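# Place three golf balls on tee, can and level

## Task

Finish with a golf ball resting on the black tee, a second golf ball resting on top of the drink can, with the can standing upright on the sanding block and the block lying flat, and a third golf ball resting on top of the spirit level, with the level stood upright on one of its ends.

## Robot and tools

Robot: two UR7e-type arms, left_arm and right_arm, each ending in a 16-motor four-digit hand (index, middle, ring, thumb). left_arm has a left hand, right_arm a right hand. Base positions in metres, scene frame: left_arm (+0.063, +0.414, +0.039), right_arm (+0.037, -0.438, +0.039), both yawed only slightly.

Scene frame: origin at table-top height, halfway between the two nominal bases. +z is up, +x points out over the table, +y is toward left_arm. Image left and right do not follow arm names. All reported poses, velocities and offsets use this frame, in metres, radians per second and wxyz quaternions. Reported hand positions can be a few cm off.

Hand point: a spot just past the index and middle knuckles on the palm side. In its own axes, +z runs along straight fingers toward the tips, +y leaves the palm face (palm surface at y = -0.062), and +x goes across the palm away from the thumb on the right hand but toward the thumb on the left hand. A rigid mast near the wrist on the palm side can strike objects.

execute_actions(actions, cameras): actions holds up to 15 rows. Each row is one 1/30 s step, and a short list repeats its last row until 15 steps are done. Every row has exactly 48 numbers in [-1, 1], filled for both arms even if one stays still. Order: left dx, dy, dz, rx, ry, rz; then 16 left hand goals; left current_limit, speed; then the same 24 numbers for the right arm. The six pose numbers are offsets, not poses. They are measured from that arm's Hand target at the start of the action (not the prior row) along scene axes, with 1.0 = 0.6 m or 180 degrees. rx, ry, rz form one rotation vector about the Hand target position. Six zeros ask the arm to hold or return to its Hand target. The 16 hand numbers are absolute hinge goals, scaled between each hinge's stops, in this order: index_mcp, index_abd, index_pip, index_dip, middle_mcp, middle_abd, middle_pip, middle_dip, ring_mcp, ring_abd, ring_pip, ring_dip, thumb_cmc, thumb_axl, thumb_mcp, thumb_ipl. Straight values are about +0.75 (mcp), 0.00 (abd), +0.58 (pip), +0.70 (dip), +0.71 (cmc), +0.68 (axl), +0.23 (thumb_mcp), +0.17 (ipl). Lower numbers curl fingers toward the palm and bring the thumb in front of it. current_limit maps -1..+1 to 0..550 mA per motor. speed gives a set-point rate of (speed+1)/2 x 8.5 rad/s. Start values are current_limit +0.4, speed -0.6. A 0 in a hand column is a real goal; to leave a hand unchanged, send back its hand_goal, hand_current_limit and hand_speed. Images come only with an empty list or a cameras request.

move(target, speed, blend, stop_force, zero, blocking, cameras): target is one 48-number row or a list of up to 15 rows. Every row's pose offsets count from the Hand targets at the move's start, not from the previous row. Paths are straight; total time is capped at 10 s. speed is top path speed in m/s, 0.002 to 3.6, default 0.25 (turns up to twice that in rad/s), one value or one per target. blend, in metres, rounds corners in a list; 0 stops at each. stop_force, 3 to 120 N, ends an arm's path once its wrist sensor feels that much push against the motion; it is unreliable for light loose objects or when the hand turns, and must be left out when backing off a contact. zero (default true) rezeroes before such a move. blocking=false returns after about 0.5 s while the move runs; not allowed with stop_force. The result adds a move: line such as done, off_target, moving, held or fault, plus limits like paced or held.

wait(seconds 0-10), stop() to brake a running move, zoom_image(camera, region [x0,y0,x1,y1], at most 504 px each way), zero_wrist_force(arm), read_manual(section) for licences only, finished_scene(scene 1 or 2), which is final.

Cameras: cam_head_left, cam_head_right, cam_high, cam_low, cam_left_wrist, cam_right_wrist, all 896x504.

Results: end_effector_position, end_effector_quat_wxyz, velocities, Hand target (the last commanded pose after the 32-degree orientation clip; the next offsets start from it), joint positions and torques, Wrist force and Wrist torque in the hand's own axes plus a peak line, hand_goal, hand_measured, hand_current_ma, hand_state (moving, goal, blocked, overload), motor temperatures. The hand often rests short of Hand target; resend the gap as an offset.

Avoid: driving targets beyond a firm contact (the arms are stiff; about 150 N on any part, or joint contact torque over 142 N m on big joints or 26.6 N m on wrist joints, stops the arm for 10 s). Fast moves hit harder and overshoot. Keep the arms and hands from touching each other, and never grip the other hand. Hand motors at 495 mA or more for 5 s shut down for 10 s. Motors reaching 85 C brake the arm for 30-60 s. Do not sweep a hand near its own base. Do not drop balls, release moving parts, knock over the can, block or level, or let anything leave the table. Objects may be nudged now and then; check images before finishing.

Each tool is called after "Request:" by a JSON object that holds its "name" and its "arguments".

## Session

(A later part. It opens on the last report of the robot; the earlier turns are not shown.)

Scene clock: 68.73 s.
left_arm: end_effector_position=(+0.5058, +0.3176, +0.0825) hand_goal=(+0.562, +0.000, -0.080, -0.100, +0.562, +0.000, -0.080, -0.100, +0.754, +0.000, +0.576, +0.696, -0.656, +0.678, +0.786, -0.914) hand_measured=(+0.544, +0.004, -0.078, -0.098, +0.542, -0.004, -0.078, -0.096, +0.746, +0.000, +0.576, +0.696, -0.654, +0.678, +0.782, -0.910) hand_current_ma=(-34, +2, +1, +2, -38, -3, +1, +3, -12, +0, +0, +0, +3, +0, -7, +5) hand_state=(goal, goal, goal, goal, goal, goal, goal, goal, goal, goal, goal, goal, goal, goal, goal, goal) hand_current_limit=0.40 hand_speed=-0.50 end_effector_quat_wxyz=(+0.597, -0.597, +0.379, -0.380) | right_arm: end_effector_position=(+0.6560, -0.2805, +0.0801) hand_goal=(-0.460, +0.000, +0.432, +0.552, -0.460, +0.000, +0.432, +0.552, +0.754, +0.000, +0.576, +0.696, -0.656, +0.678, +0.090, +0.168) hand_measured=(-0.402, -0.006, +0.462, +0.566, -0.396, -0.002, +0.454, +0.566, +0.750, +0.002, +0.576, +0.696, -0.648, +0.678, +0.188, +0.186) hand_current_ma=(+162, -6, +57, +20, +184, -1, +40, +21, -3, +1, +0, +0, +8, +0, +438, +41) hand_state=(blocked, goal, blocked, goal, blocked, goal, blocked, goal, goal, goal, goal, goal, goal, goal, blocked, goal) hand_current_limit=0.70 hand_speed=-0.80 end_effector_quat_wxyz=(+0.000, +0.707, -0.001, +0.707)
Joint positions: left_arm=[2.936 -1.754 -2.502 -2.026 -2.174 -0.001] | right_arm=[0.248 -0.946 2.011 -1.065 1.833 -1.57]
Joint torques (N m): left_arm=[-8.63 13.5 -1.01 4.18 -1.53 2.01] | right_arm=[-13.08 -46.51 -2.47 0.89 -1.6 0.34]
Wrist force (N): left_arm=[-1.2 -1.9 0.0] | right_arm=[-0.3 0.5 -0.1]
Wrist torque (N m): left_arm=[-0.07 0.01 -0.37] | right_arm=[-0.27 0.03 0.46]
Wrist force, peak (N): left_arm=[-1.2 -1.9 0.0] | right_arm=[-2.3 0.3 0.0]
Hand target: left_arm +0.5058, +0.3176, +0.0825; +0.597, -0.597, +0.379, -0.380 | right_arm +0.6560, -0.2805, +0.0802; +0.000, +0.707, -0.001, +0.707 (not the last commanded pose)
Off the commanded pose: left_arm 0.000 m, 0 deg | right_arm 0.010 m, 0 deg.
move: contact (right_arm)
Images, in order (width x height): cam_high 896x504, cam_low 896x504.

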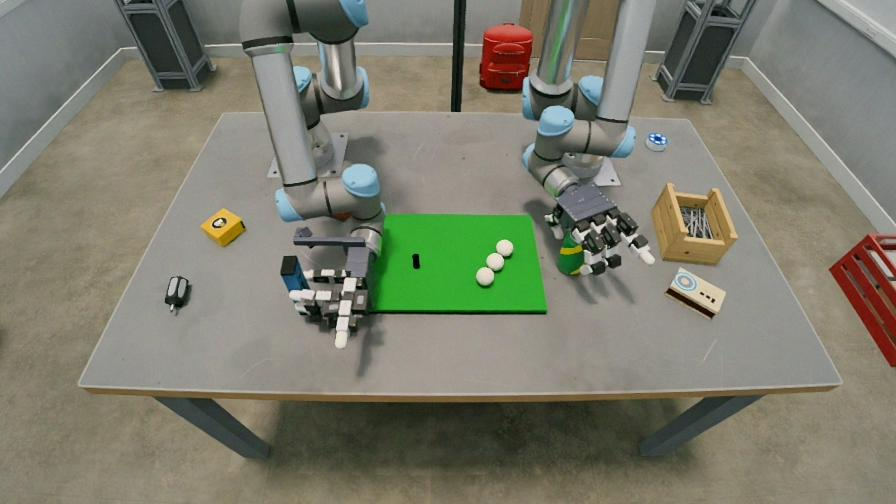

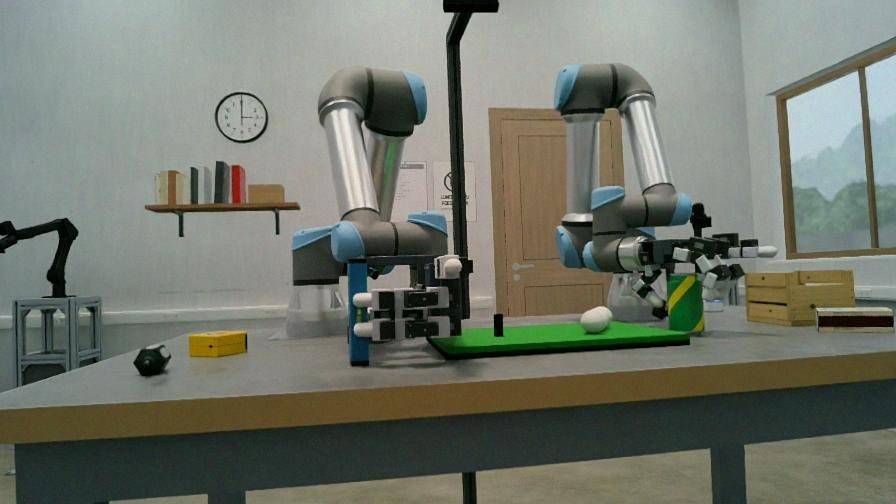

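Request:
{"name": "move", "arguments": {"target": [0,0,0,0,0,0,0.29,0,-0.08,-0.101,0.29,0,-0.08,-0.101,0.754,0,0.576,0.696,-0.656,0.678,0.55,-0.9135,0.4,-0.8,0,0,0,0,0,0,-0.43,0,0.432,0.552,-0.43,0,0.432,0.552,0.754,0,0.576,0.696,-0.656,0.678,0.14,0.168,0.7,-0.8]}}

Request:
{"name": "move", "arguments": {"target": [0,0,0,0,0,0,0.29,0,-0.08,-0.101,0.29,0,-0.08,-0.101,0.754,0,0.576,0.696,-0.656,0.678,0.55,-0.9135,0.4,-0.8,0,0,0,0,0,0,-0.41,0,0.432,0.552,-0.41,0,0.432,0.552,0.754,0,0.576,0.696,-0.656,0.678,0.17,0.168,0.7,-0.9]}}

Request:
{"name": "move", "arguments": {"target": [0,0,0,0,0,0,0.29,0,-0.08,-0.101,0.29,0,-0.08,-0.101,0.754,0,0.576,0.696,-0.656,0.678,0.55,-0.9135,0.4,-0.8,0,0,0,0,0,0,-0.23,0,0.432,0.552,-0.23,0,0.432,0.552,0.754,0,0.576,0.696,-0.656,0.678,0.37,0.168,0.7,-0.92], "cameras": ["cam_high","cam_low"]}}

Request:
{"name": "zoom_image", "arguments": {"camera": "cam_low", "region": [270, 180, 470, 390]}}

Request:
{"name": "zoom_image", "arguments": {"camera": "cam_high", "region": [530, 160, 690, 290]}}

Request:
{"name": "zoom_image", "arguments": {"camera": "cam_low", "region": [620, 200, 780, 340]}}

Scene clock: 75.37 s.
left_arm: end_effector_position=(+0.5058, +0.3176, +0.0825) hand_goal=(+0.290, +0.000, -0.080, -0.100, +0.290, +0.000, -0.080, -0.100, +0.754, +0.000, +0.576, +0.696, -0.656, +0.678, +0.550, -0.914) hand_measured=(+0.294, +0.004, -0.078, -0.098, +0.324, -0.004, -0.070, -0.096, +0.746, +0.000, +0.576, +0.696, -0.650, +0.678, +0.592, -0.904) hand_current_ma=(+5, +2, +2, +2, +82, -3, +13, +3, -12, +0, +0, +0, +7, +0, +141, +21) hand_state=(goal, goal, goal, goal, blocked, goal, goal, goal, goal, goal, goal, goal, goal, goal, blocked, goal) hand_current_limit=0.40 hand_speed=-0.80 end_effector_quat_wxyz=(+0.597, -0.597, +0.379, -0.380) | right_arm: end_effector_position=(+0.6560, -0.2805, +0.0802) hand_goal=(-0.430, +0.000, +0.432, +0.552, -0.430, +0.000, +0.432, +0.552, +0.754, +0.000, +0.576, +0.696, -0.656, +0.678, +0.140, +0.168) hand_measured=(-0.398, -0.006, +0.462, +0.566, -0.394, -0.002, +0.454, +0.566, +0.750, +0.002, +0.576, +0.696, -0.648, +0.678, +0.188, +0.186) hand_current_ma=(+72, -6, +57, +20, +81, -1, +40, +21, -3, +1, +0, +0, +9, +0, +165, +41) hand_state=(blocked, goal, blocked, goal, blocked, goal, blocked, goal, goal, goal, goal, goal, goal, goal, blocked, goal) hand_current_limit=0.70 hand_speed=-0.80 end_effector_quat_wxyz=(+0.000, +0.707, -0.001, +0.707)
Joint positions: left_arm=[2.936 -1.754 -2.502 -2.026 -2.174 -0.001] | right_arm=[0.248 -0.946 2.011 -1.065 1.833 -1.57]
Joint torques (N m): left_arm=[-7.13 14.06 1.13 3.86 -1.13 1.82] | right_arm=[-12.78 -47.1 -19.16 0.74 -1.39 0.47]
Wrist force (N): left_arm=[-1.0 -2.4 -0.9] | right_arm=[-0.7 0.7 -0.6]
Wrist torque (N m): left_arm=[-0.03 0.01 -0.37] | right_arm=[-0.22 0.06 0.45]
Wrist force, peak (N): left_arm=[-0.9 -2.8 -0.8] | right_arm=[-1.1 0.7 -0.4]
Hand target: left_arm +0.5058, +0.3176, +0.0825; +0.597, -0.597, +0.379, -0.380 | right_arm +0.6560, -0.2805, +0.0802; +0.000, +0.707, -0.001, +0.707
Off the commanded pose: left_arm 0.000 m, 0 deg | right_arm 0.000 m, 0 deg.
move: done

Scene clock: 75.87 s.
left_arm: end_effector_position=(+0.5058, +0.3176, +0.0825) hand_goal=(+0.290, +0.000, -0.080, -0.100, +0.290, +0.000, -0.080, -0.100, +0.754, +0.000, +0.576, +0.696, -0.656, +0.678, +0.550, -0.914) hand_measured=(+0.294, +0.004, -0.078, -0.098, +0.324, -0.004, -0.070, -0.096, +0.746, +0.000, +0.576, +0.696, -0.650, +0.678, +0.592, -0.904) hand_current_ma=(+5, +2, +2, +2, +82, -3, +13, +3, -12, +0, +0, +0, +7, +0, +141, +21) hand_state=(goal, goal, goal, goal, blocked, goal, goal, goal, goal, goal, goal, goal, goal, goal, blocked, goal) hand_current_limit=0.40 hand_speed=-0.80 end_effector_quat_wxyz=(+0.597, -0.597, +0.379, -0.380) | right_arm: end_effector_position=(+0.6560, -0.2805, +0.0802) hand_goal=(-0.410, +0.000, +0.432, +0.552, -0.410, +0.000, +0.432, +0.552, +0.754, +0.000, +0.576, +0.696, -0.656, +0.678, +0.170, +0.168) hand_measured=(-0.392, -0.006, +0.458, +0.566, -0.390, -0.002, +0.452, +0.566, +0.750, +0.002, +0.576, +0.696, -0.648, +0.678, +0.190, +0.186) hand_current_ma=(+29, -5, +47, +20, +35, -1, +35, +21, -3, +1, +0, +0, +9, +0, +49, +41) hand_state=(goal, goal, blocked, goal, goal, goal, blocked, goal, goal, goal, goal, goal, goal, goal, blocked, goal) hand_current_limit=0.70 hand_speed=-0.90 end_effector_quat_wxyz=(+0.000, +0.707, -0.001, +0.707)
Joint positions: left_arm=[2.936 -1.754 -2.502 -2.026 -2.174 -0.001] | right_arm=[0.248 -0.946 2.011 -1.065 1.833 -1.57]
Joint torques (N m): left_arm=[-6.7 14.87 2.88 3.59 -0.65 1.79] | right_arm=[-13.56 -46.62 -19.93 0.62 -1.37 0.59]
Wrist force (N): left_arm=[-0.9 -2.4 -0.9] | right_arm=[-0.8 0.5 -0.2]
Wrist torque (N m): left_arm=[-0.03 0.00 -0.36] | right_arm=[-0.27 0.07 0.42]
Wrist force, peak (N): left_arm=[-1.0 -2.9 -1.1] | right_arm=[-0.9 0.5 -0.1]
Hand target: left_arm +0.5058, +0.3176, +0.0825; +0.597, -0.597, +0.379, -0.380 | right_arm +0.6560, -0.2805, +0.0802; +0.000, +0.707, -0.001, +0.707
Off the commanded pose: left_arm 0.000 m, 0 deg | right_arm 0.000 m, 0 deg.
move: done

Scene clock: 77.03 s.
left_arm: end_effector_position=(+0.5058, +0.3176, +0.0825) hand_goal=(+0.290, +0.000, -0.080, -0.100, +0.290, +0.000, -0.080, -0.100, +0.754, +0.000, +0.576, +0.696, -0.656, +0.678, +0.550, -0.914) hand_measured=(+0.294, +0.004, -0.078, -0.098, +0.324, -0.004, -0.070, -0.096, +0.746, +0.000, +0.576, +0.696, -0.650, +0.678, +0.592, -0.904) hand_current_ma=(+5, +2, +2, +2, +82, -3, +13, +3, -12, +0, +0, +0, +7, +0, +141, +21) hand_state=(goal, goal, goal, goal, blocked, goal, goal, goal, goal, goal, goal, goal, goal, goal, blocked, goal) hand_current_limit=0.40 hand_speed=-0.80 end_effector_quat_wxyz=(+0.597, -0.597, +0.379, -0.380) | right_arm: end_effector_position=(+0.6560, -0.2805, +0.0802) hand_goal=(-0.230, +0.000, +0.432, +0.552, -0.230, +0.000, +0.432, +0.552, +0.754, +0.000, +0.576, +0.696, -0.656, +0.678, +0.370, +0.168) hand_measured=(-0.232, +0.002, +0.436, +0.556, -0.234, +0.002, +0.434, +0.556, +0.750, +0.002, +0.576, +0.696, -0.648, +0.678, +0.368, +0.170) hand_current_ma=(-3, +1, +3, +2, -3, +1, +2, +3, -3, +1, +0, +0, +9, +0, -3, +2) hand_state=(goal, goal, goal, goal, goal, goal, goal, goal, goal, goal, goal, goal, goal, goal, goal, goal) hand_current_limit=0.70 hand_speed=-0.92 end_effector_quat_wxyz=(+0.000, +0.707, -0.001, +0.707)
Joint positions: left_arm=[2.936 -1.754 -2.502 -2.026 -2.174 -0.001] | right_arm=[0.248 -0.946 2.011 -1.065 1.833 -1.57]
Joint torques (N m): left_arm=[-5.11 16.94 8.28 2.91 0.59 1.58] | right_arm=[-12.82 -46 -19.45 0.45 -1.25 0.38]
Wrist force (N): left_arm=[-1.0 -2.9 -0.8] | right_arm=[-1.2 0.6 0.0]
Wrist torque (N m): left_arm=[-0.07 -0.01 -0.35] | right_arm=[-0.24 0.07 0.44]
Wrist force, peak (N): left_arm=[-1.1 -2.9 -0.9] | right_arm=[-1.4 0.5 -0.3]
Hand target: left_arm +0.5058, +0.3176, +0.0825; +0.597, -0.597, +0.379, -0.380 | right_arm +0.6560, -0.2805, +0.0802; +0.000, +0.707, -0.001, +0.707
Off the commanded pose: left_arm 0.000 m, 0 deg | right_arm 0.000 m, 0 deg.
move: done
Images, in order (width x height): cam_high 896x504, cam_low 896x504.

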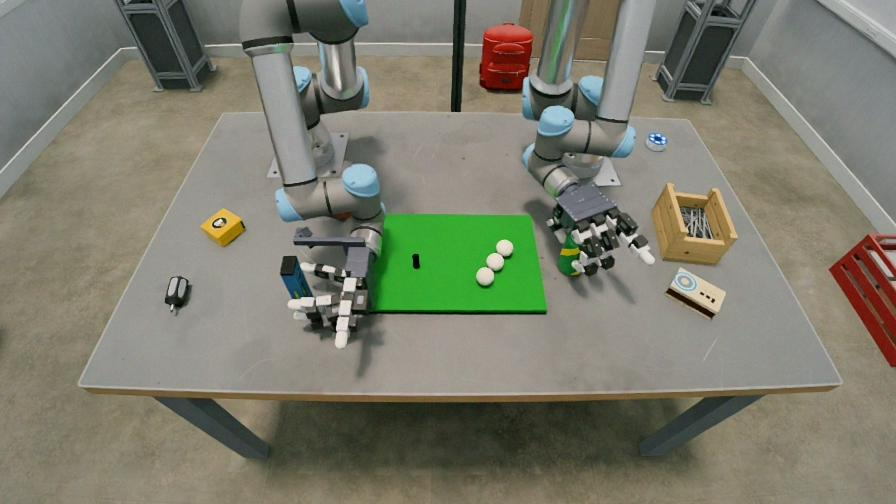

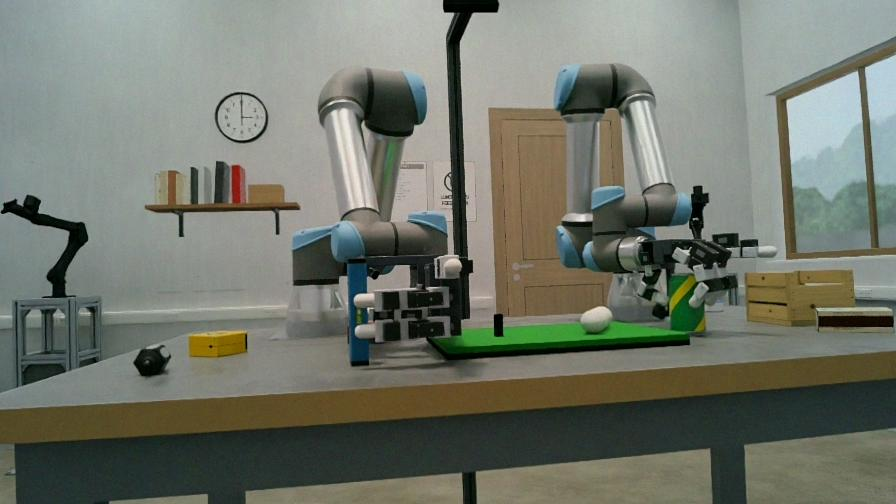

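Scaled by 2.400 from the camera's 896x504 image, which has a finer 1280x720 frame.

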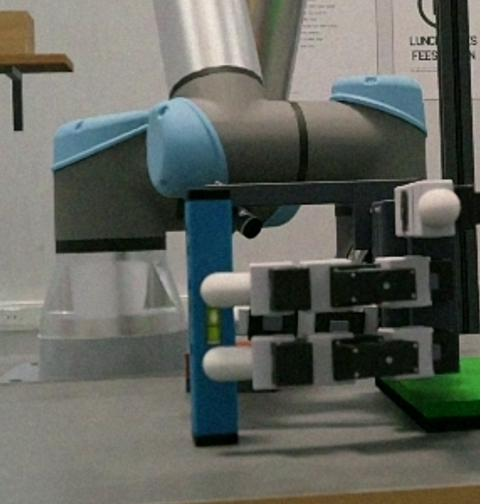

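Scaled by 3.150 from the camera's 896x504 image, which has a finer 1280x720 frame.

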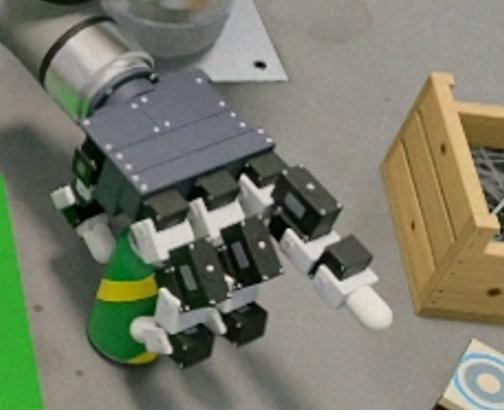

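Scaled by 3.150 from the camera's 896x504 image, which has a finer 1280x720 frame.

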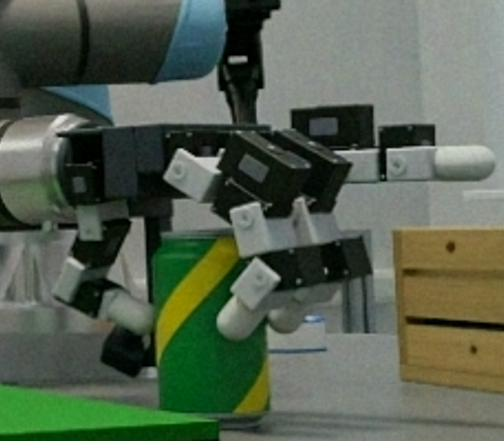

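Request:
{"name": "move", "arguments": {"target": [0,0,0,0,0,0,0.2,0,-0.12,-0.13,0.22,0,-0.12,-0.13,0.754,0,0.576,0.696,-0.656,0.678,0.44,-0.9135,0.75,-0.8,0,0,0.1,0,0,0,-0.23,0,0.432,0.552,-0.23,0,0.432,0.552,0.754,0,0.576,0.696,-0.656,0.678,0.37,0.168,0.4,-0.7], "speed": 0.06, "cameras": ["cam_high","cam_low"]}}

Request:
{"name": "zoom_image", "arguments": {"camera": "cam_low", "region": [270, 180, 470, 390]}}

Request:
{"name": "zoom_image", "arguments": {"camera": "cam_low", "region": [620, 200, 780, 340]}}

Scene clock: 80.40 s.
left_arm: end_effector_position=(+0.5058, +0.3176, +0.0825) hand_goal=(+0.200, +0.000, -0.120, -0.130, +0.220, +0.000, -0.120, -0.130, +0.754, +0.000, +0.576, +0.696, -0.656, +0.678, +0.440, -0.914) hand_measured=(+0.288, +0.004, -0.078, -0.104, +0.320, -0.006, -0.070, -0.102, +0.746, +0.000, +0.576, +0.696, -0.650, +0.678, +0.584, -0.902) hand_current_ma=(+295, +4, +99, +50, +350, -5, +123, +61, -12, +0, +0, +0, +7, +0, +481, +30) hand_state=(blocked, goal, blocked, blocked, blocked, goal, blocked, blocked, goal, goal, goal, goal, goal, goal, blocked, goal) hand_current_limit=0.75 hand_speed=-0.80 end_effector_quat_wxyz=(+0.597, -0.597, +0.379, -0.380) | right_arm: end_effector_position=(+0.6560, -0.2805, +0.1400) hand_goal=(-0.230, +0.000, +0.432, +0.552, -0.230, +0.000, +0.432, +0.552, +0.754, +0.000, +0.576, +0.696, -0.656, +0.678, +0.370, +0.168) hand_measured=(-0.232, +0.002, +0.436, +0.556, -0.234, +0.002, +0.434, +0.556, +0.750, +0.002, +0.576, +0.696, -0.648, +0.678, +0.368, +0.170) hand_current_ma=(-3, +1, +2, +2, -3, +1, +2, +3, -3, +1, +0, +0, +10, +0, -3, +2) hand_state=(goal, goal, goal, goal, goal, goal, goal, goal, goal, goal, goal, goal, goal, goal, goal, goal) hand_current_limit=0.40 hand_speed=-0.70 end_effector_quat_wxyz=(+0.000, +0.707, -0.001, +0.707)
Joint positions: left_arm=[2.936 -1.754 -2.502 -2.026 -2.174 -0.001] | right_arm=[0.248 -1.076 1.999 -0.923 1.833 -1.57]
Joint torques (N m): left_arm=[0.77 22.01 21.7 0.89 1.31 0.89] | right_arm=[-11.15 -44.44 -24.02 0.75 0.13 1.1]
Wrist force (N): left_arm=[-0.7 -3.1 0.2] | right_arm=[-1.3 0.4 0.3]
Wrist torque (N m): left_arm=[-0.11 -0.01 -0.34] | right_arm=[-0.28 0.12 0.40]
Wrist force, peak (N): left_arm=[-1.2 -3.6 -0.1] | right_arm=[-1.5 0.5 -0.3]
Hand target: left_arm +0.5058, +0.3176, +0.0825; +0.597, -0.597, +0.379, -0.380 | right_arm +0.6560, -0.2805, +0.1402; +0.000, +0.707, -0.001, +0.707
Off the commanded pose: left_arm 0.000 m, 0 deg | right_arm 0.000 m, 0 deg.
move: done
Images, in order (width x height): cam_high 896x504, cam_low 896x504.

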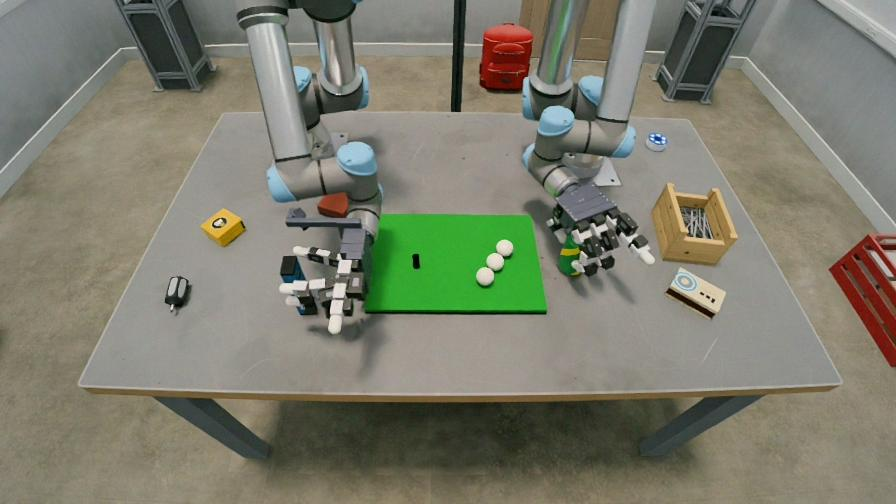

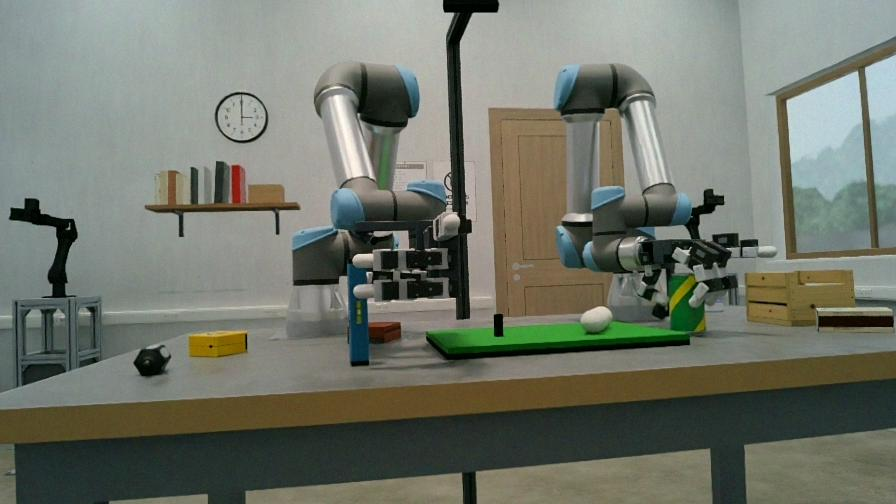

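Scaled by 2.400 from the camera's 896x504 image, which has a finer 1280x720 frame.

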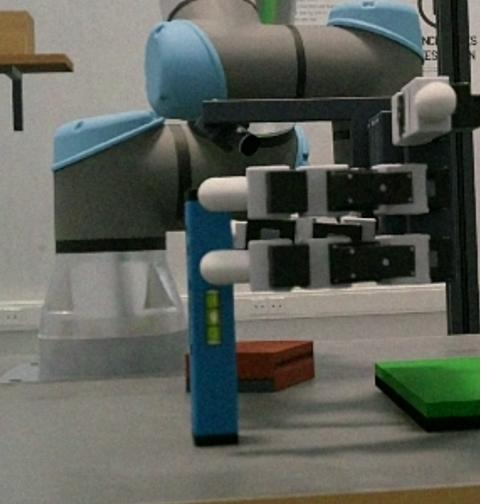

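Scaled by 3.150 from the camera's 896x504 image, which has a finer 1280x720 frame.

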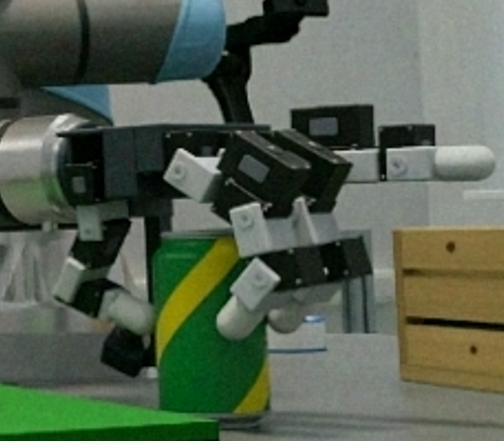

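Request:
{"name": "move", "arguments": {"target": [0,0,0.05,0,0,0,0.2,0,-0.12,-0.13,0.22,0,-0.12,-0.13,0.754,0,0.576,0.696,-0.656,0.678,0.44,-0.9135,0.75,-0.8,0,0,0.15,0,0,0,-0.23,0,0.432,0.552,-0.23,0,0.432,0.552,0.754,0,0.576,0.696,-0.656,0.678,0.37,0.168,0.4,-0.7], "speed": 0.06, "cameras": ["cam_low"]}}

Request:
{"name": "zoom_image", "arguments": {"camera": "cam_low", "region": [620, 200, 780, 340]}}

Scene clock: 82.70 s.
left_arm: end_effector_position=(+0.5058, +0.3176, +0.1124) hand_goal=(+0.200, +0.000, -0.120, -0.130, +0.220, +0.000, -0.120, -0.130, +0.754, +0.000, +0.576, +0.696, -0.656, +0.678, +0.440, -0.914) hand_measured=(+0.282, +0.006, -0.078, -0.104, +0.314, -0.008, -0.070, -0.102, +0.746, +0.000, +0.576, +0.696, -0.648, +0.678, +0.584, -0.884) hand_current_ma=(+272, +6, +99, +50, +323, -9, +123, +61, -12, +0, +0, +0, +10, +0, +481, +95) hand_state=(blocked, goal, blocked, blocked, blocked, goal, blocked, blocked, goal, goal, goal, goal, goal, goal, blocked, blocked) hand_current_limit=0.75 hand_speed=-0.80 end_effector_quat_wxyz=(+0.597, -0.597, +0.379, -0.380) | right_arm: end_effector_position=(+0.6560, -0.2805, +0.2300) hand_goal=(-0.230, +0.000, +0.432, +0.552, -0.230, +0.000, +0.432, +0.552, +0.754, +0.000, +0.576, +0.696, -0.656, +0.678, +0.370, +0.168) hand_measured=(-0.232, +0.002, +0.436, +0.556, -0.234, +0.002, +0.434, +0.556, +0.750, +0.002, +0.576, +0.696, -0.648, +0.678, +0.368, +0.170) hand_current_ma=(-3, +1, +2, +2, -3, +1, +2, +3, -3, +1, +0, +0, +10, +0, -3, +2) hand_state=(goal, goal, goal, goal, goal, goal, goal, goal, goal, goal, goal, goal, goal, goal, goal, goal) hand_current_limit=0.40 hand_speed=-0.70 end_effector_quat_wxyz=(+0.000, +0.707, -0.001, +0.707) end_effector_velocity=(+0.000, +0.000, +0.001) end_effector_angular_velocity=(+0.000, +0.002, +0.002)
Joint positions: left_arm=[2.936 -1.653 -2.478 -2.151 -2.174 -0.001] | right_arm=[0.248 -1.242 1.937 -0.694 1.833 -1.57]
Joint velocities: left_arm=[within noise] | right_arm=[0 -0.002 -0.001 0.005 -0.001 0.001]
Joint torques (N m): left_arm=[-1.19 27.23 30.77 -0.16 0.47 -1.58] | right_arm=[-5.03 -40.38 -27.81 0.88 0.61 1.16]
Wrist force (N): left_arm=[-0.9 2.4 0.0] | right_arm=[-1.0 0.4 0.0]
Wrist torque (N m): left_arm=[0.11 -0.02 -0.37] | right_arm=[-0.30 0.07 0.43]
Wrist force, peak (N): left_arm=[-0.9 -3.6 0.1] | right_arm=[-1.6 0.4 0.2]
Hand target: left_arm +0.5058, +0.3176, +0.1125; +0.597, -0.597, +0.379, -0.380 | right_arm +0.6560, -0.2805, +0.2302; +0.000, +0.707, -0.001, +0.707
Off the commanded pose: left_arm 0.000 m, 0 deg | right_arm 0.000 m, 0 deg.
move: done
Images, in order (width x height): cam_low 896x504.

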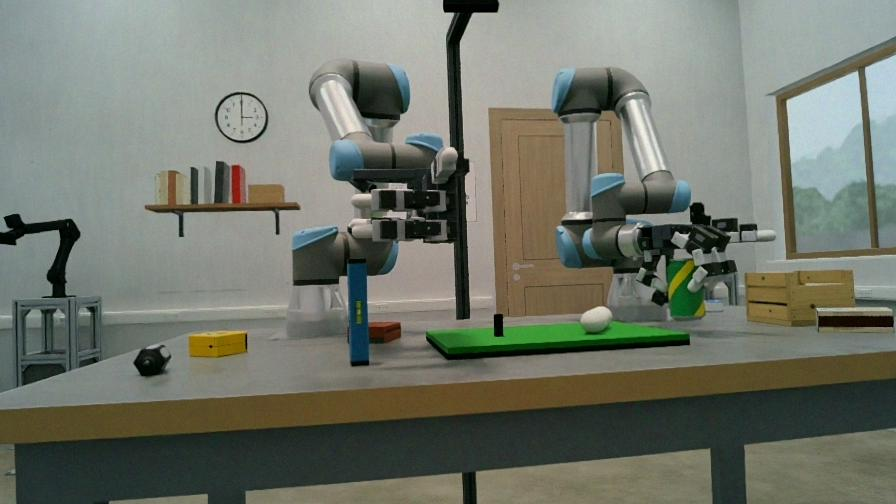

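Scaled by 3.150 from the camera's 896x504 image, which has a finer 1280x720 frame.

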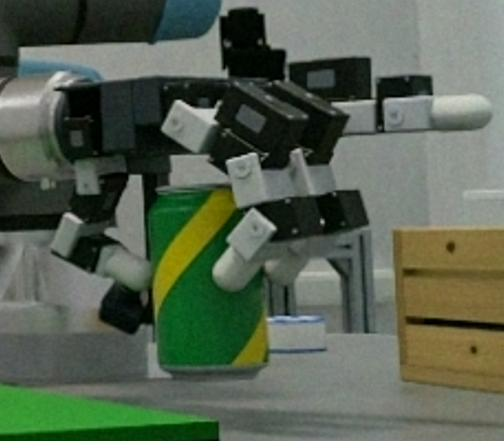

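Request:
{"name": "move", "arguments": {"target": [0,0,0.15,0,0,0,0.2,0,-0.12,-0.13,0.22,0,-0.12,-0.13,0.4,0,-0.08,-0.1,-0.656,0.678,0.44,-0.9135,0.75,-0.8,0.24,-0.283,0.283,0,0,0,-0.23,0,0.432,0.552,-0.23,0,0.432,0.552,0.754,0,0.576,0.696,-0.656,0.678,0.37,0.168,0.4,-0.7], "speed": 0.15, "cameras": ["cam_high","cam_low","cam_head_left","cam_head_right"]}}

Request:
{"name": "zoom_image", "arguments": {"camera": "cam_high", "region": [270, 150, 430, 350]}}

Request:
{"name": "zoom_image", "arguments": {"camera": "cam_high", "region": [530, 130, 690, 290]}}

Request:
{"name": "zoom_image", "arguments": {"camera": "cam_low", "region": [320, 230, 480, 370]}}

Request:
{"name": "zoom_image", "arguments": {"camera": "cam_low", "region": [620, 160, 780, 340]}}

Scene clock: 86.70 s.
left_arm: end_effector_position=(+0.5058, +0.3176, +0.2025) hand_goal=(+0.200, +0.000, -0.120, -0.130, +0.220, +0.000, -0.120, -0.130, +0.400, +0.000, -0.080, -0.100, -0.656, +0.678, +0.440, -0.914) hand_measured=(+0.282, +0.006, -0.078, -0.104, +0.314, -0.008, -0.070, -0.102, +0.394, +0.000, -0.078, -0.098, -0.648, +0.678, +0.584, -0.884) hand_current_ma=(+272, +6, +99, +50, +322, -9, +123, +61, -8, +0, +1, +3, +10, +0, +481, +97) hand_state=(blocked, goal, blocked, blocked, blocked, goal, blocked, blocked, goal, goal, goal, goal, goal, goal, blocked, blocked) hand_current_limit=0.75 hand_speed=-0.80 end_effector_quat_wxyz=(+0.597, -0.597, +0.379, -0.380) | right_arm: end_effector_position=(+0.7999, -0.4502, +0.3999) hand_goal=(-0.230, +0.000, +0.432, +0.552, -0.230, +0.000, +0.432, +0.552, +0.754, +0.000, +0.576, +0.696, -0.656, +0.678, +0.370, +0.168) hand_measured=(-0.232, +0.002, +0.434, +0.554, -0.232, +0.002, +0.434, +0.556, +0.752, +0.002, +0.576, +0.696, -0.648, +0.678, +0.368, +0.170) hand_current_ma=(-3, +1, +2, +2, -3, +1, +2, +3, -2, +1, +0, +0, +10, +0, -2, +2) hand_state=(goal, goal, goal, goal, goal, goal, goal, goal, goal, goal, goal, goal, goal, goal, goal, goal) hand_current_limit=0.40 hand_speed=-0.70 end_effector_quat_wxyz=(+0.000, +0.707, -0.001, +0.707)
Joint positions: left_arm=[2.936 -1.42 -2.363 -2.5 -2.174 -0.001] | right_arm=[-0.129 -1.242 1.45 -0.208 1.456 -1.57]
Joint torques (N m): left_arm=[7.6 21.71 36.54 -0.28 1.69 -2.29] | right_arm=[-15.05 -31.47 -32.24 0.63 -1.5 1.1]
Wrist force (N): left_arm=[-1.1 2.3 0.0] | right_arm=[-0.5 0.3 0.1]
Wrist torque (N m): left_arm=[0.11 0.00 -0.34] | right_arm=[-0.36 0.00 0.36]
Wrist force, peak (N): left_arm=[-1.0 2.8 0.0] | right_arm=[-1.8 -0.2 -0.4]
Hand target: left_arm +0.5058, +0.3176, +0.2025; +0.597, -0.597, +0.379, -0.380 | right_arm +0.8000, -0.4503, +0.4000; +0.000, +0.707, -0.001, +0.707
Off the commanded pose: left_arm 0.000 m, 0 deg | right_arm 0.000 m, 0 deg.
move: done
Images, in order (width x height): cam_head_left 896x504, cam_head_right 896x504, cam_high 896x504, cam_low 896x504.

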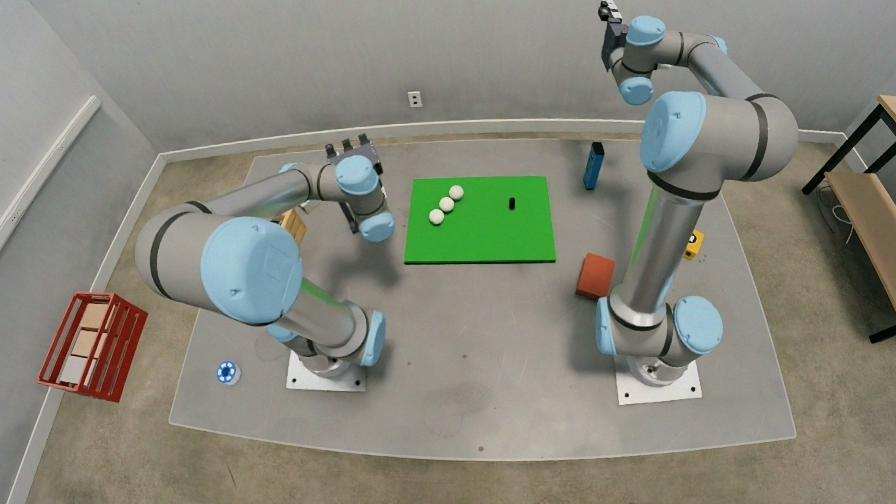

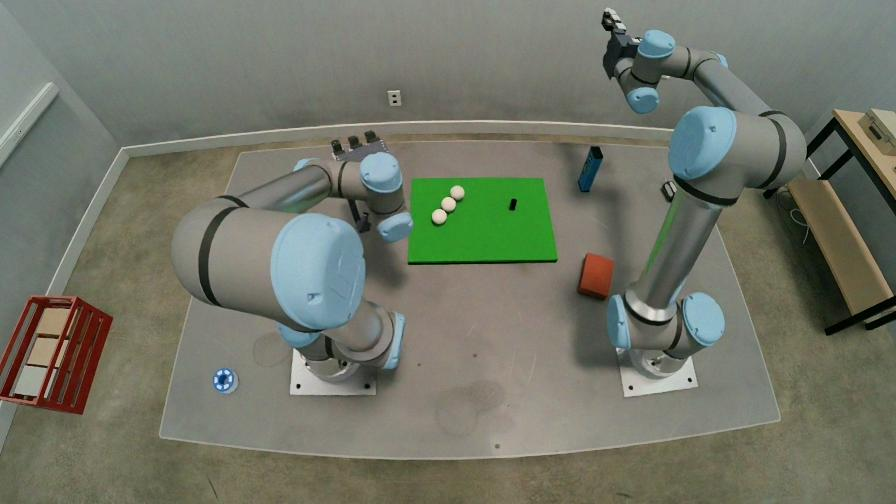

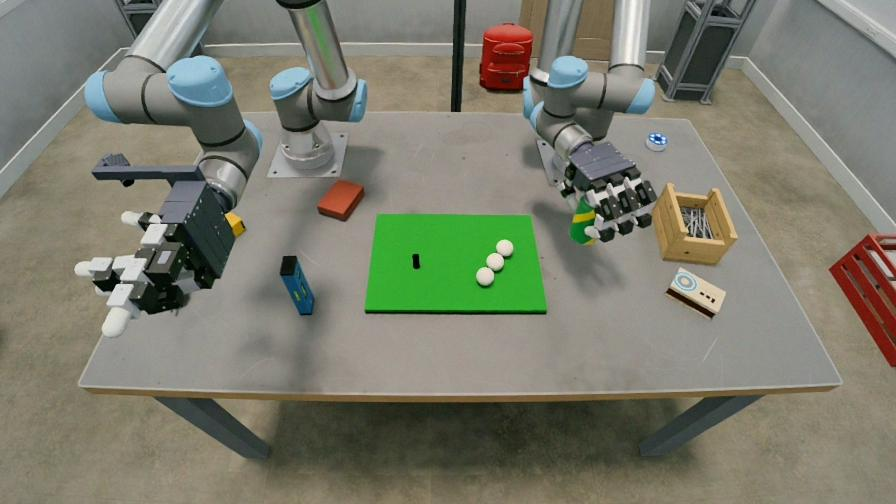

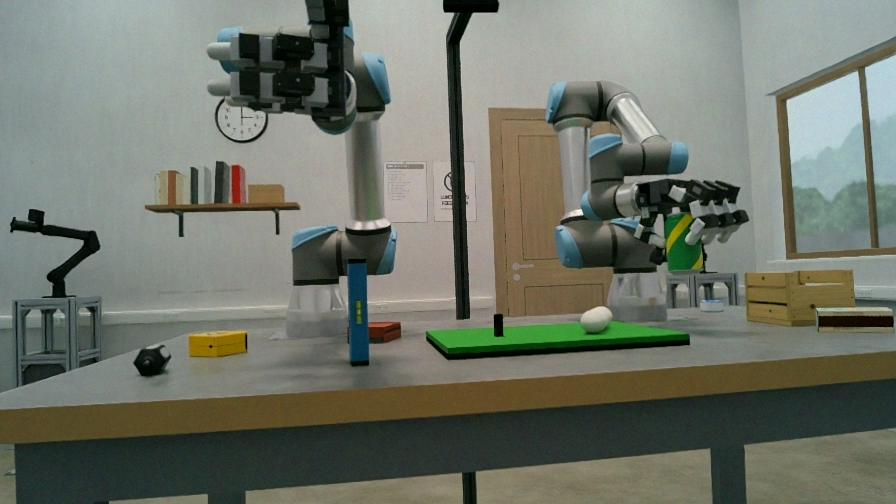

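Scaled by 2.520 from the camera's 896x504 image, which has a finer 1280x720 frame.

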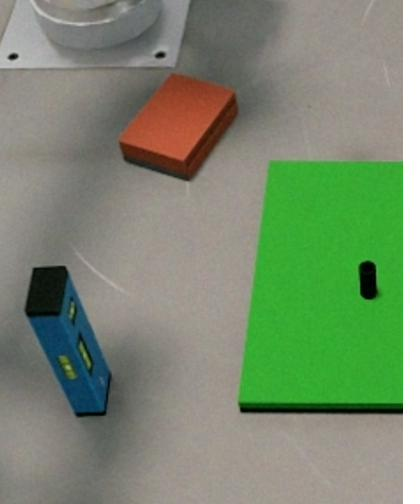

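Scaled by 3.150 from the camera's 896x504 image, which has a finer 1280x720 frame.

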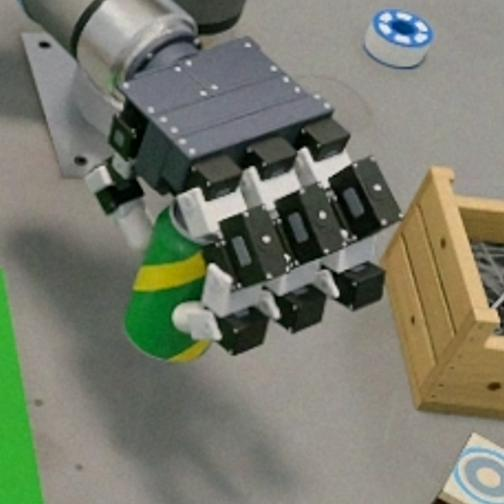

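Scaled by 3.150 from the camera's 896x504 image, which has a finer 1280x720 frame.

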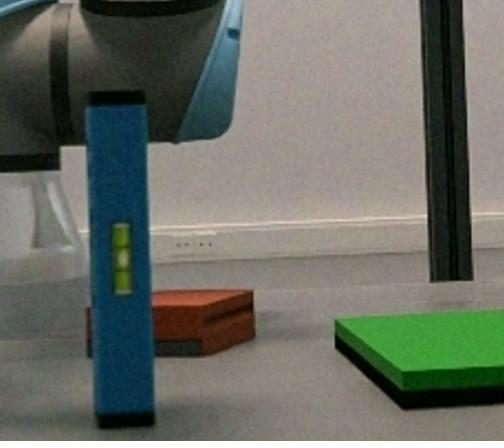

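Scaled by 2.800 from the camera's 896x504 image, which has a finer 1280x720 frame.

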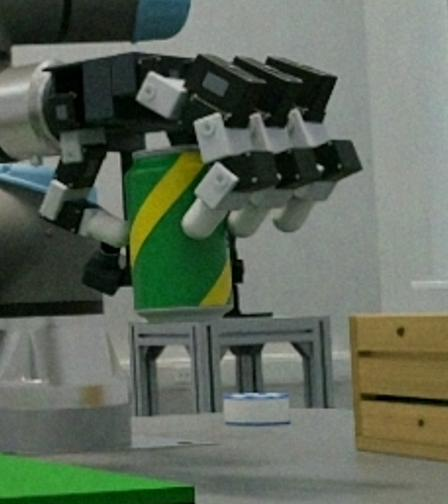

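Request:
{"name": "move", "arguments": {"target": [-0.1097,-0.4943,0,0,0,-0.2722,0.2,0,-0.12,-0.13,0.22,0,-0.12,-0.13,0.4,0,-0.08,-0.1,-0.656,0.678,0.44,-0.9135,0.75,-0.8,0,0,0,0,0,0,-0.23,0,0.432,0.552,-0.23,0,0.432,0.552,0.754,0,0.576,0.696,-0.656,0.678,0.37,0.168,0.4,-0.7], "speed": 0.22}}

Request:
{"name": "move", "arguments": {"target": [-0.2792,-0.565,0,0,0,-0.2722,0.2,0,-0.12,-0.13,0.22,0,-0.12,-0.13,0.4,0,-0.08,-0.1,-0.656,0.678,0.44,-0.9135,0.75,-0.8,0,0,0,0,0,0,-0.23,0,0.432,0.552,-0.23,0,0.432,0.552,0.754,0,0.576,0.696,-0.656,0.678,0.37,0.168,0.4,-0.7], "speed": 0.22, "cameras": ["cam_high","cam_low","cam_head_left","cam_head_right"]}}

Request:
{"name": "zoom_image", "arguments": {"camera": "cam_high", "region": [250, 90, 450, 260]}}

Request:
{"name": "zoom_image", "arguments": {"camera": "cam_low", "region": [320, 190, 500, 370]}}

Request:
{"name": "zoom_image", "arguments": {"camera": "cam_head_left", "region": [520, 200, 680, 330]}}

Scene clock: 90.37 s.
left_arm: end_effector_position=(+0.4400, +0.0213, +0.2025) hand_goal=(+0.200, +0.000, -0.120, -0.130, +0.220, +0.000, -0.120, -0.130, +0.400, +0.000, -0.080, -0.100, -0.656, +0.678, +0.440, -0.914) hand_measured=(+0.282, +0.006, -0.078, -0.104, +0.314, -0.008, -0.070, -0.102, +0.394, +0.000, -0.078, -0.098, -0.648, +0.678, +0.584, -0.884) hand_current_ma=(+271, +7, +99, +50, +320, -10, +123, +61, -8, +0, +1, +3, +12, +0, +481, +98) hand_state=(blocked, goal, blocked, blocked, blocked, goal, blocked, blocked, goal, goal, goal, goal, goal, goal, blocked, blocked) hand_current_limit=0.75 hand_speed=-0.80 end_effector_quat_wxyz=(+0.385, -0.386, +0.592, -0.593) | right_arm: end_effector_position=(+0.8000, -0.4503, +0.4000) hand_goal=(-0.230, +0.000, +0.432, +0.552, -0.230, +0.000, +0.432, +0.552, +0.754, +0.000, +0.576, +0.696, -0.656, +0.678, +0.370, +0.168) hand_measured=(-0.232, +0.002, +0.434, +0.554, -0.232, +0.002, +0.434, +0.556, +0.752, +0.002, +0.576, +0.696, -0.648, +0.678, +0.368, +0.170) hand_current_ma=(-3, +1, +2, +2, -3, +1, +2, +3, -2, +1, +0, +0, +10, +0, -2, +2) hand_state=(goal, goal, goal, goal, goal, goal, goal, goal, goal, goal, goal, goal, goal, goal, goal, goal) hand_current_limit=0.40 hand_speed=-0.70 end_effector_quat_wxyz=(+0.000, +0.707, -0.001, +0.707)
Joint positions: left_arm=[2.512 -1.548 -2.249 -2.485 -1.744 -0.001] | right_arm=[-0.129 -1.242 1.449 -0.208 1.456 -1.57]
Joint torques (N m): left_arm=[-8.52 14.15 37.1 5.41 1.62 -2.28] | right_arm=[-14.55 -31.93 -32.57 0.67 -1.3 1.12]
Wrist force (N): left_arm=[-0.9 2.4 0.1] | right_arm=[-0.7 0.2 0.2]
Wrist torque (N m): left_arm=[0.11 -0.02 -0.27] | right_arm=[-0.38 0.02 0.35]
Wrist force, peak (N): left_arm=[-1.8 2.7 0.4] | right_arm=[-1.1 0.4 -0.3]
Hand target: left_arm +0.4400, +0.0210, +0.2025; +0.385, -0.386, +0.592, -0.593 | right_arm +0.8000, -0.4503, +0.4000; +0.000, +0.707, -0.001, +0.707
Off the commanded pose: left_arm 0.000 m, 0 deg | right_arm 0.000 m, 0 deg.
move: done

Scene clock: 93.10 s.
left_arm: end_effector_position=(+0.2725, -0.3178, +0.2025) hand_goal=(+0.200, +0.000, -0.120, -0.130, +0.220, +0.000, -0.120, -0.130, +0.400, +0.000, -0.080, -0.100, -0.656, +0.678, +0.440, -0.914) hand_measured=(+0.282, +0.006, -0.078, -0.104, +0.314, -0.008, -0.070, -0.102, +0.394, +0.000, -0.078, -0.098, -0.648, +0.678, +0.584, -0.884) hand_current_ma=(+271, +7, +99, +50, +320, -10, +123, +61, -8, +0, +1, +3, +12, +0, +481, +98) hand_state=(blocked, goal, blocked, blocked, blocked, goal, blocked, blocked, goal, goal, goal, goal, goal, goal, blocked, blocked) hand_current_limit=0.75 hand_speed=-0.80 end_effector_quat_wxyz=(+0.105, -0.105, +0.699, -0.700) | right_arm: end_effector_position=(+0.8000, -0.4503, +0.4000) hand_goal=(-0.230, +0.000, +0.432, +0.552, -0.230, +0.000, +0.432, +0.552, +0.754, +0.000, +0.576, +0.696, -0.656, +0.678, +0.370, +0.168) hand_measured=(-0.232, +0.002, +0.434, +0.554, -0.232, +0.002, +0.434, +0.556, +0.752, +0.002, +0.576, +0.696, -0.648, +0.678, +0.368, +0.170) hand_current_ma=(-3, +1, +2, +2, -3, +1, +2, +3, -2, +1, +0, +0, +10, +0, -2, +2) hand_state=(goal, goal, goal, goal, goal, goal, goal, goal, goal, goal, goal, goal, goal, goal, goal, goal) hand_current_limit=0.40 hand_speed=-0.70 end_effector_quat_wxyz=(+0.000, +0.707, -0.001, +0.707)
Joint positions: left_arm=[2.099 -2.001 -1.678 -2.604 -1.302 -0.001] | right_arm=[-0.129 -1.242 1.449 -0.208 1.456 -1.57]
Joint torques (N m): left_arm=[-8.4 36.48 39.66 0.21 1.57 1.92] | right_arm=[-13.86 -31.64 -32.64 0.71 -1.15 0.95]
Wrist force (N): left_arm=[-1.1 2.6 -0.1] | right_arm=[-0.9 0.2 -0.1]
Wrist torque (N m): left_arm=[0.14 -0.01 -0.25] | right_arm=[-0.35 0.05 0.33]
Wrist force, peak (N): left_arm=[-2.1 2.5 -0.1] | right_arm=[-1.0 0.5 0.2]
Hand target: left_arm +0.2725, -0.3180, +0.2025; +0.105, -0.105, +0.699, -0.700 | right_arm +0.8000, -0.4503, +0.4000; +0.000, +0.707, -0.001, +0.707
Off the commanded pose: left_arm 0.000 m, 0 deg | right_arm 0.000 m, 0 deg.
move: done
Images, in order (width x height): cam_head_left 896x504, cam_head_right 896x504, cam_high 896x504, cam_low 896x504.

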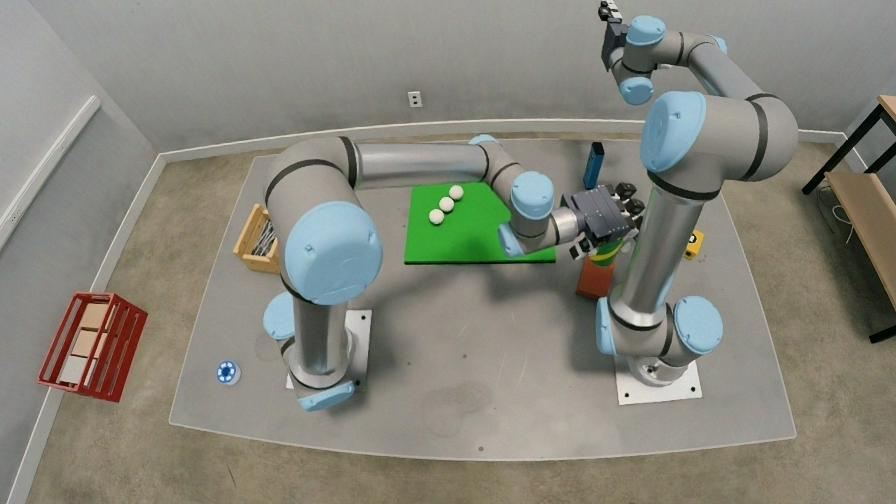

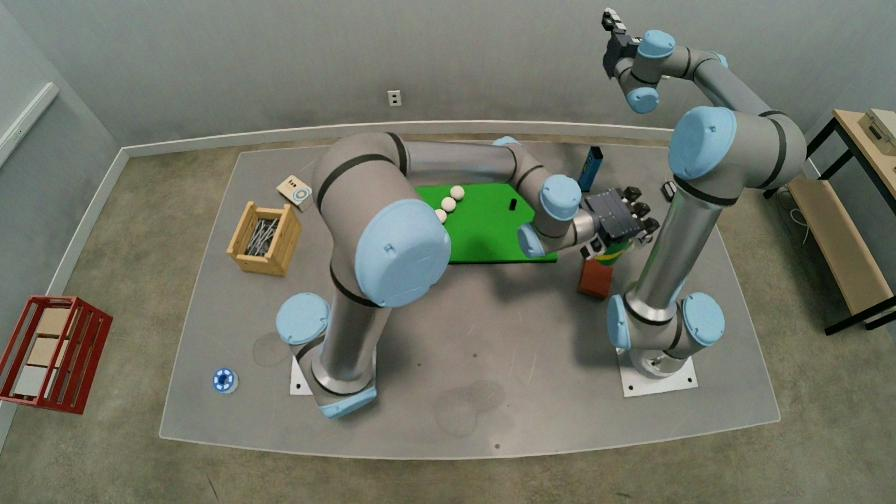

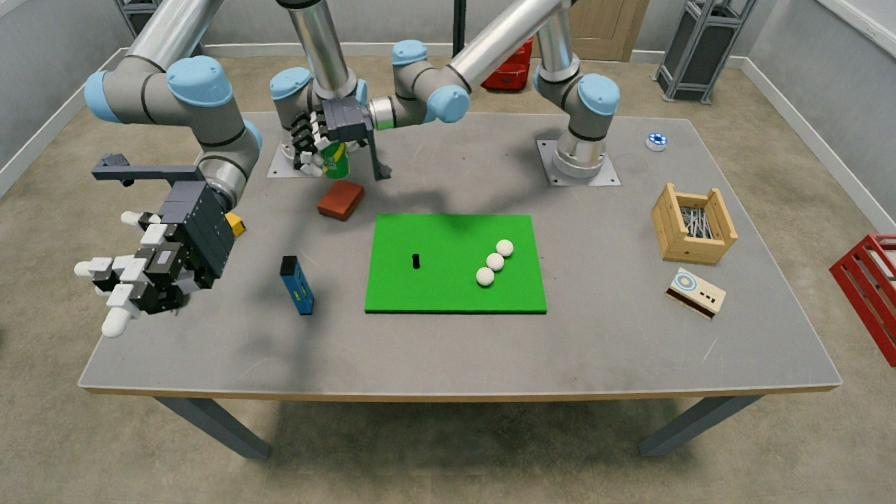

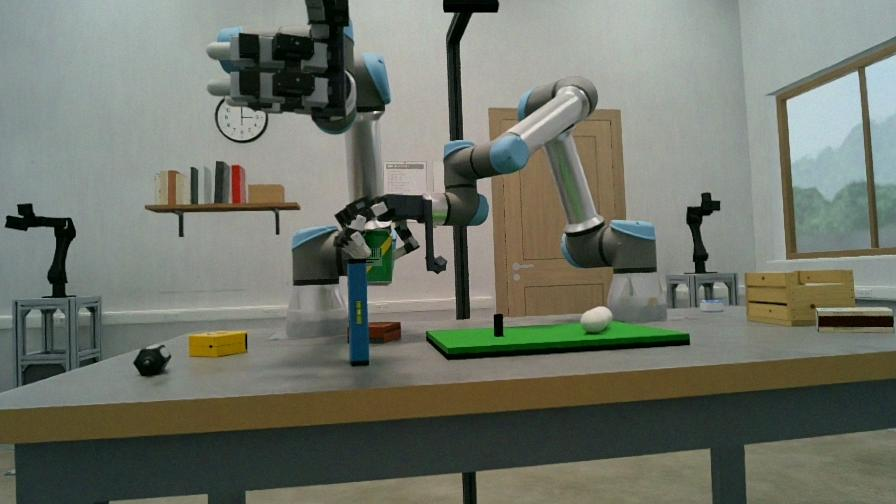

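Scaled by 2.520 from the camera's 896x504 image, which has a finer 1280x720 frame.

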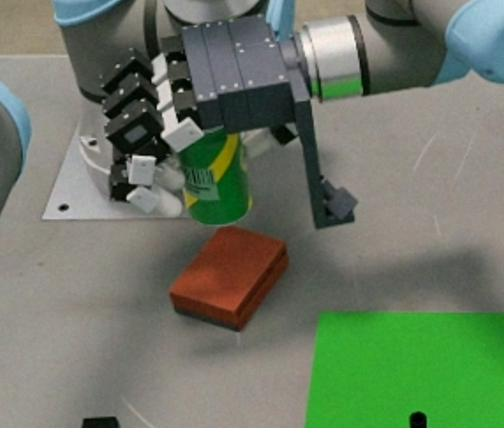

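Scaled by 2.800 from the camera's 896x504 image, which has a finer 1280x720 frame.

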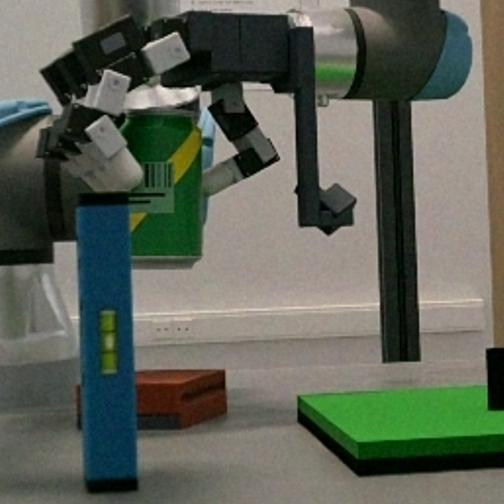

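Scaled by 3.150 from the camera's 896x504 image, which has a finer 1280x720 frame.

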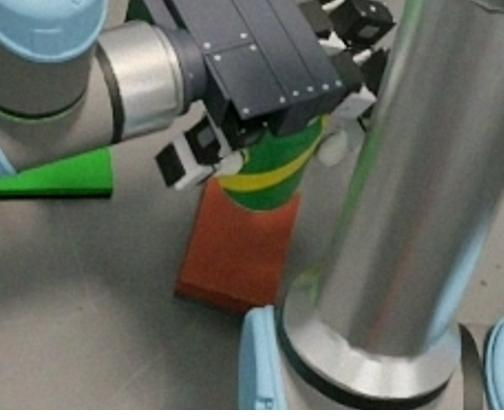

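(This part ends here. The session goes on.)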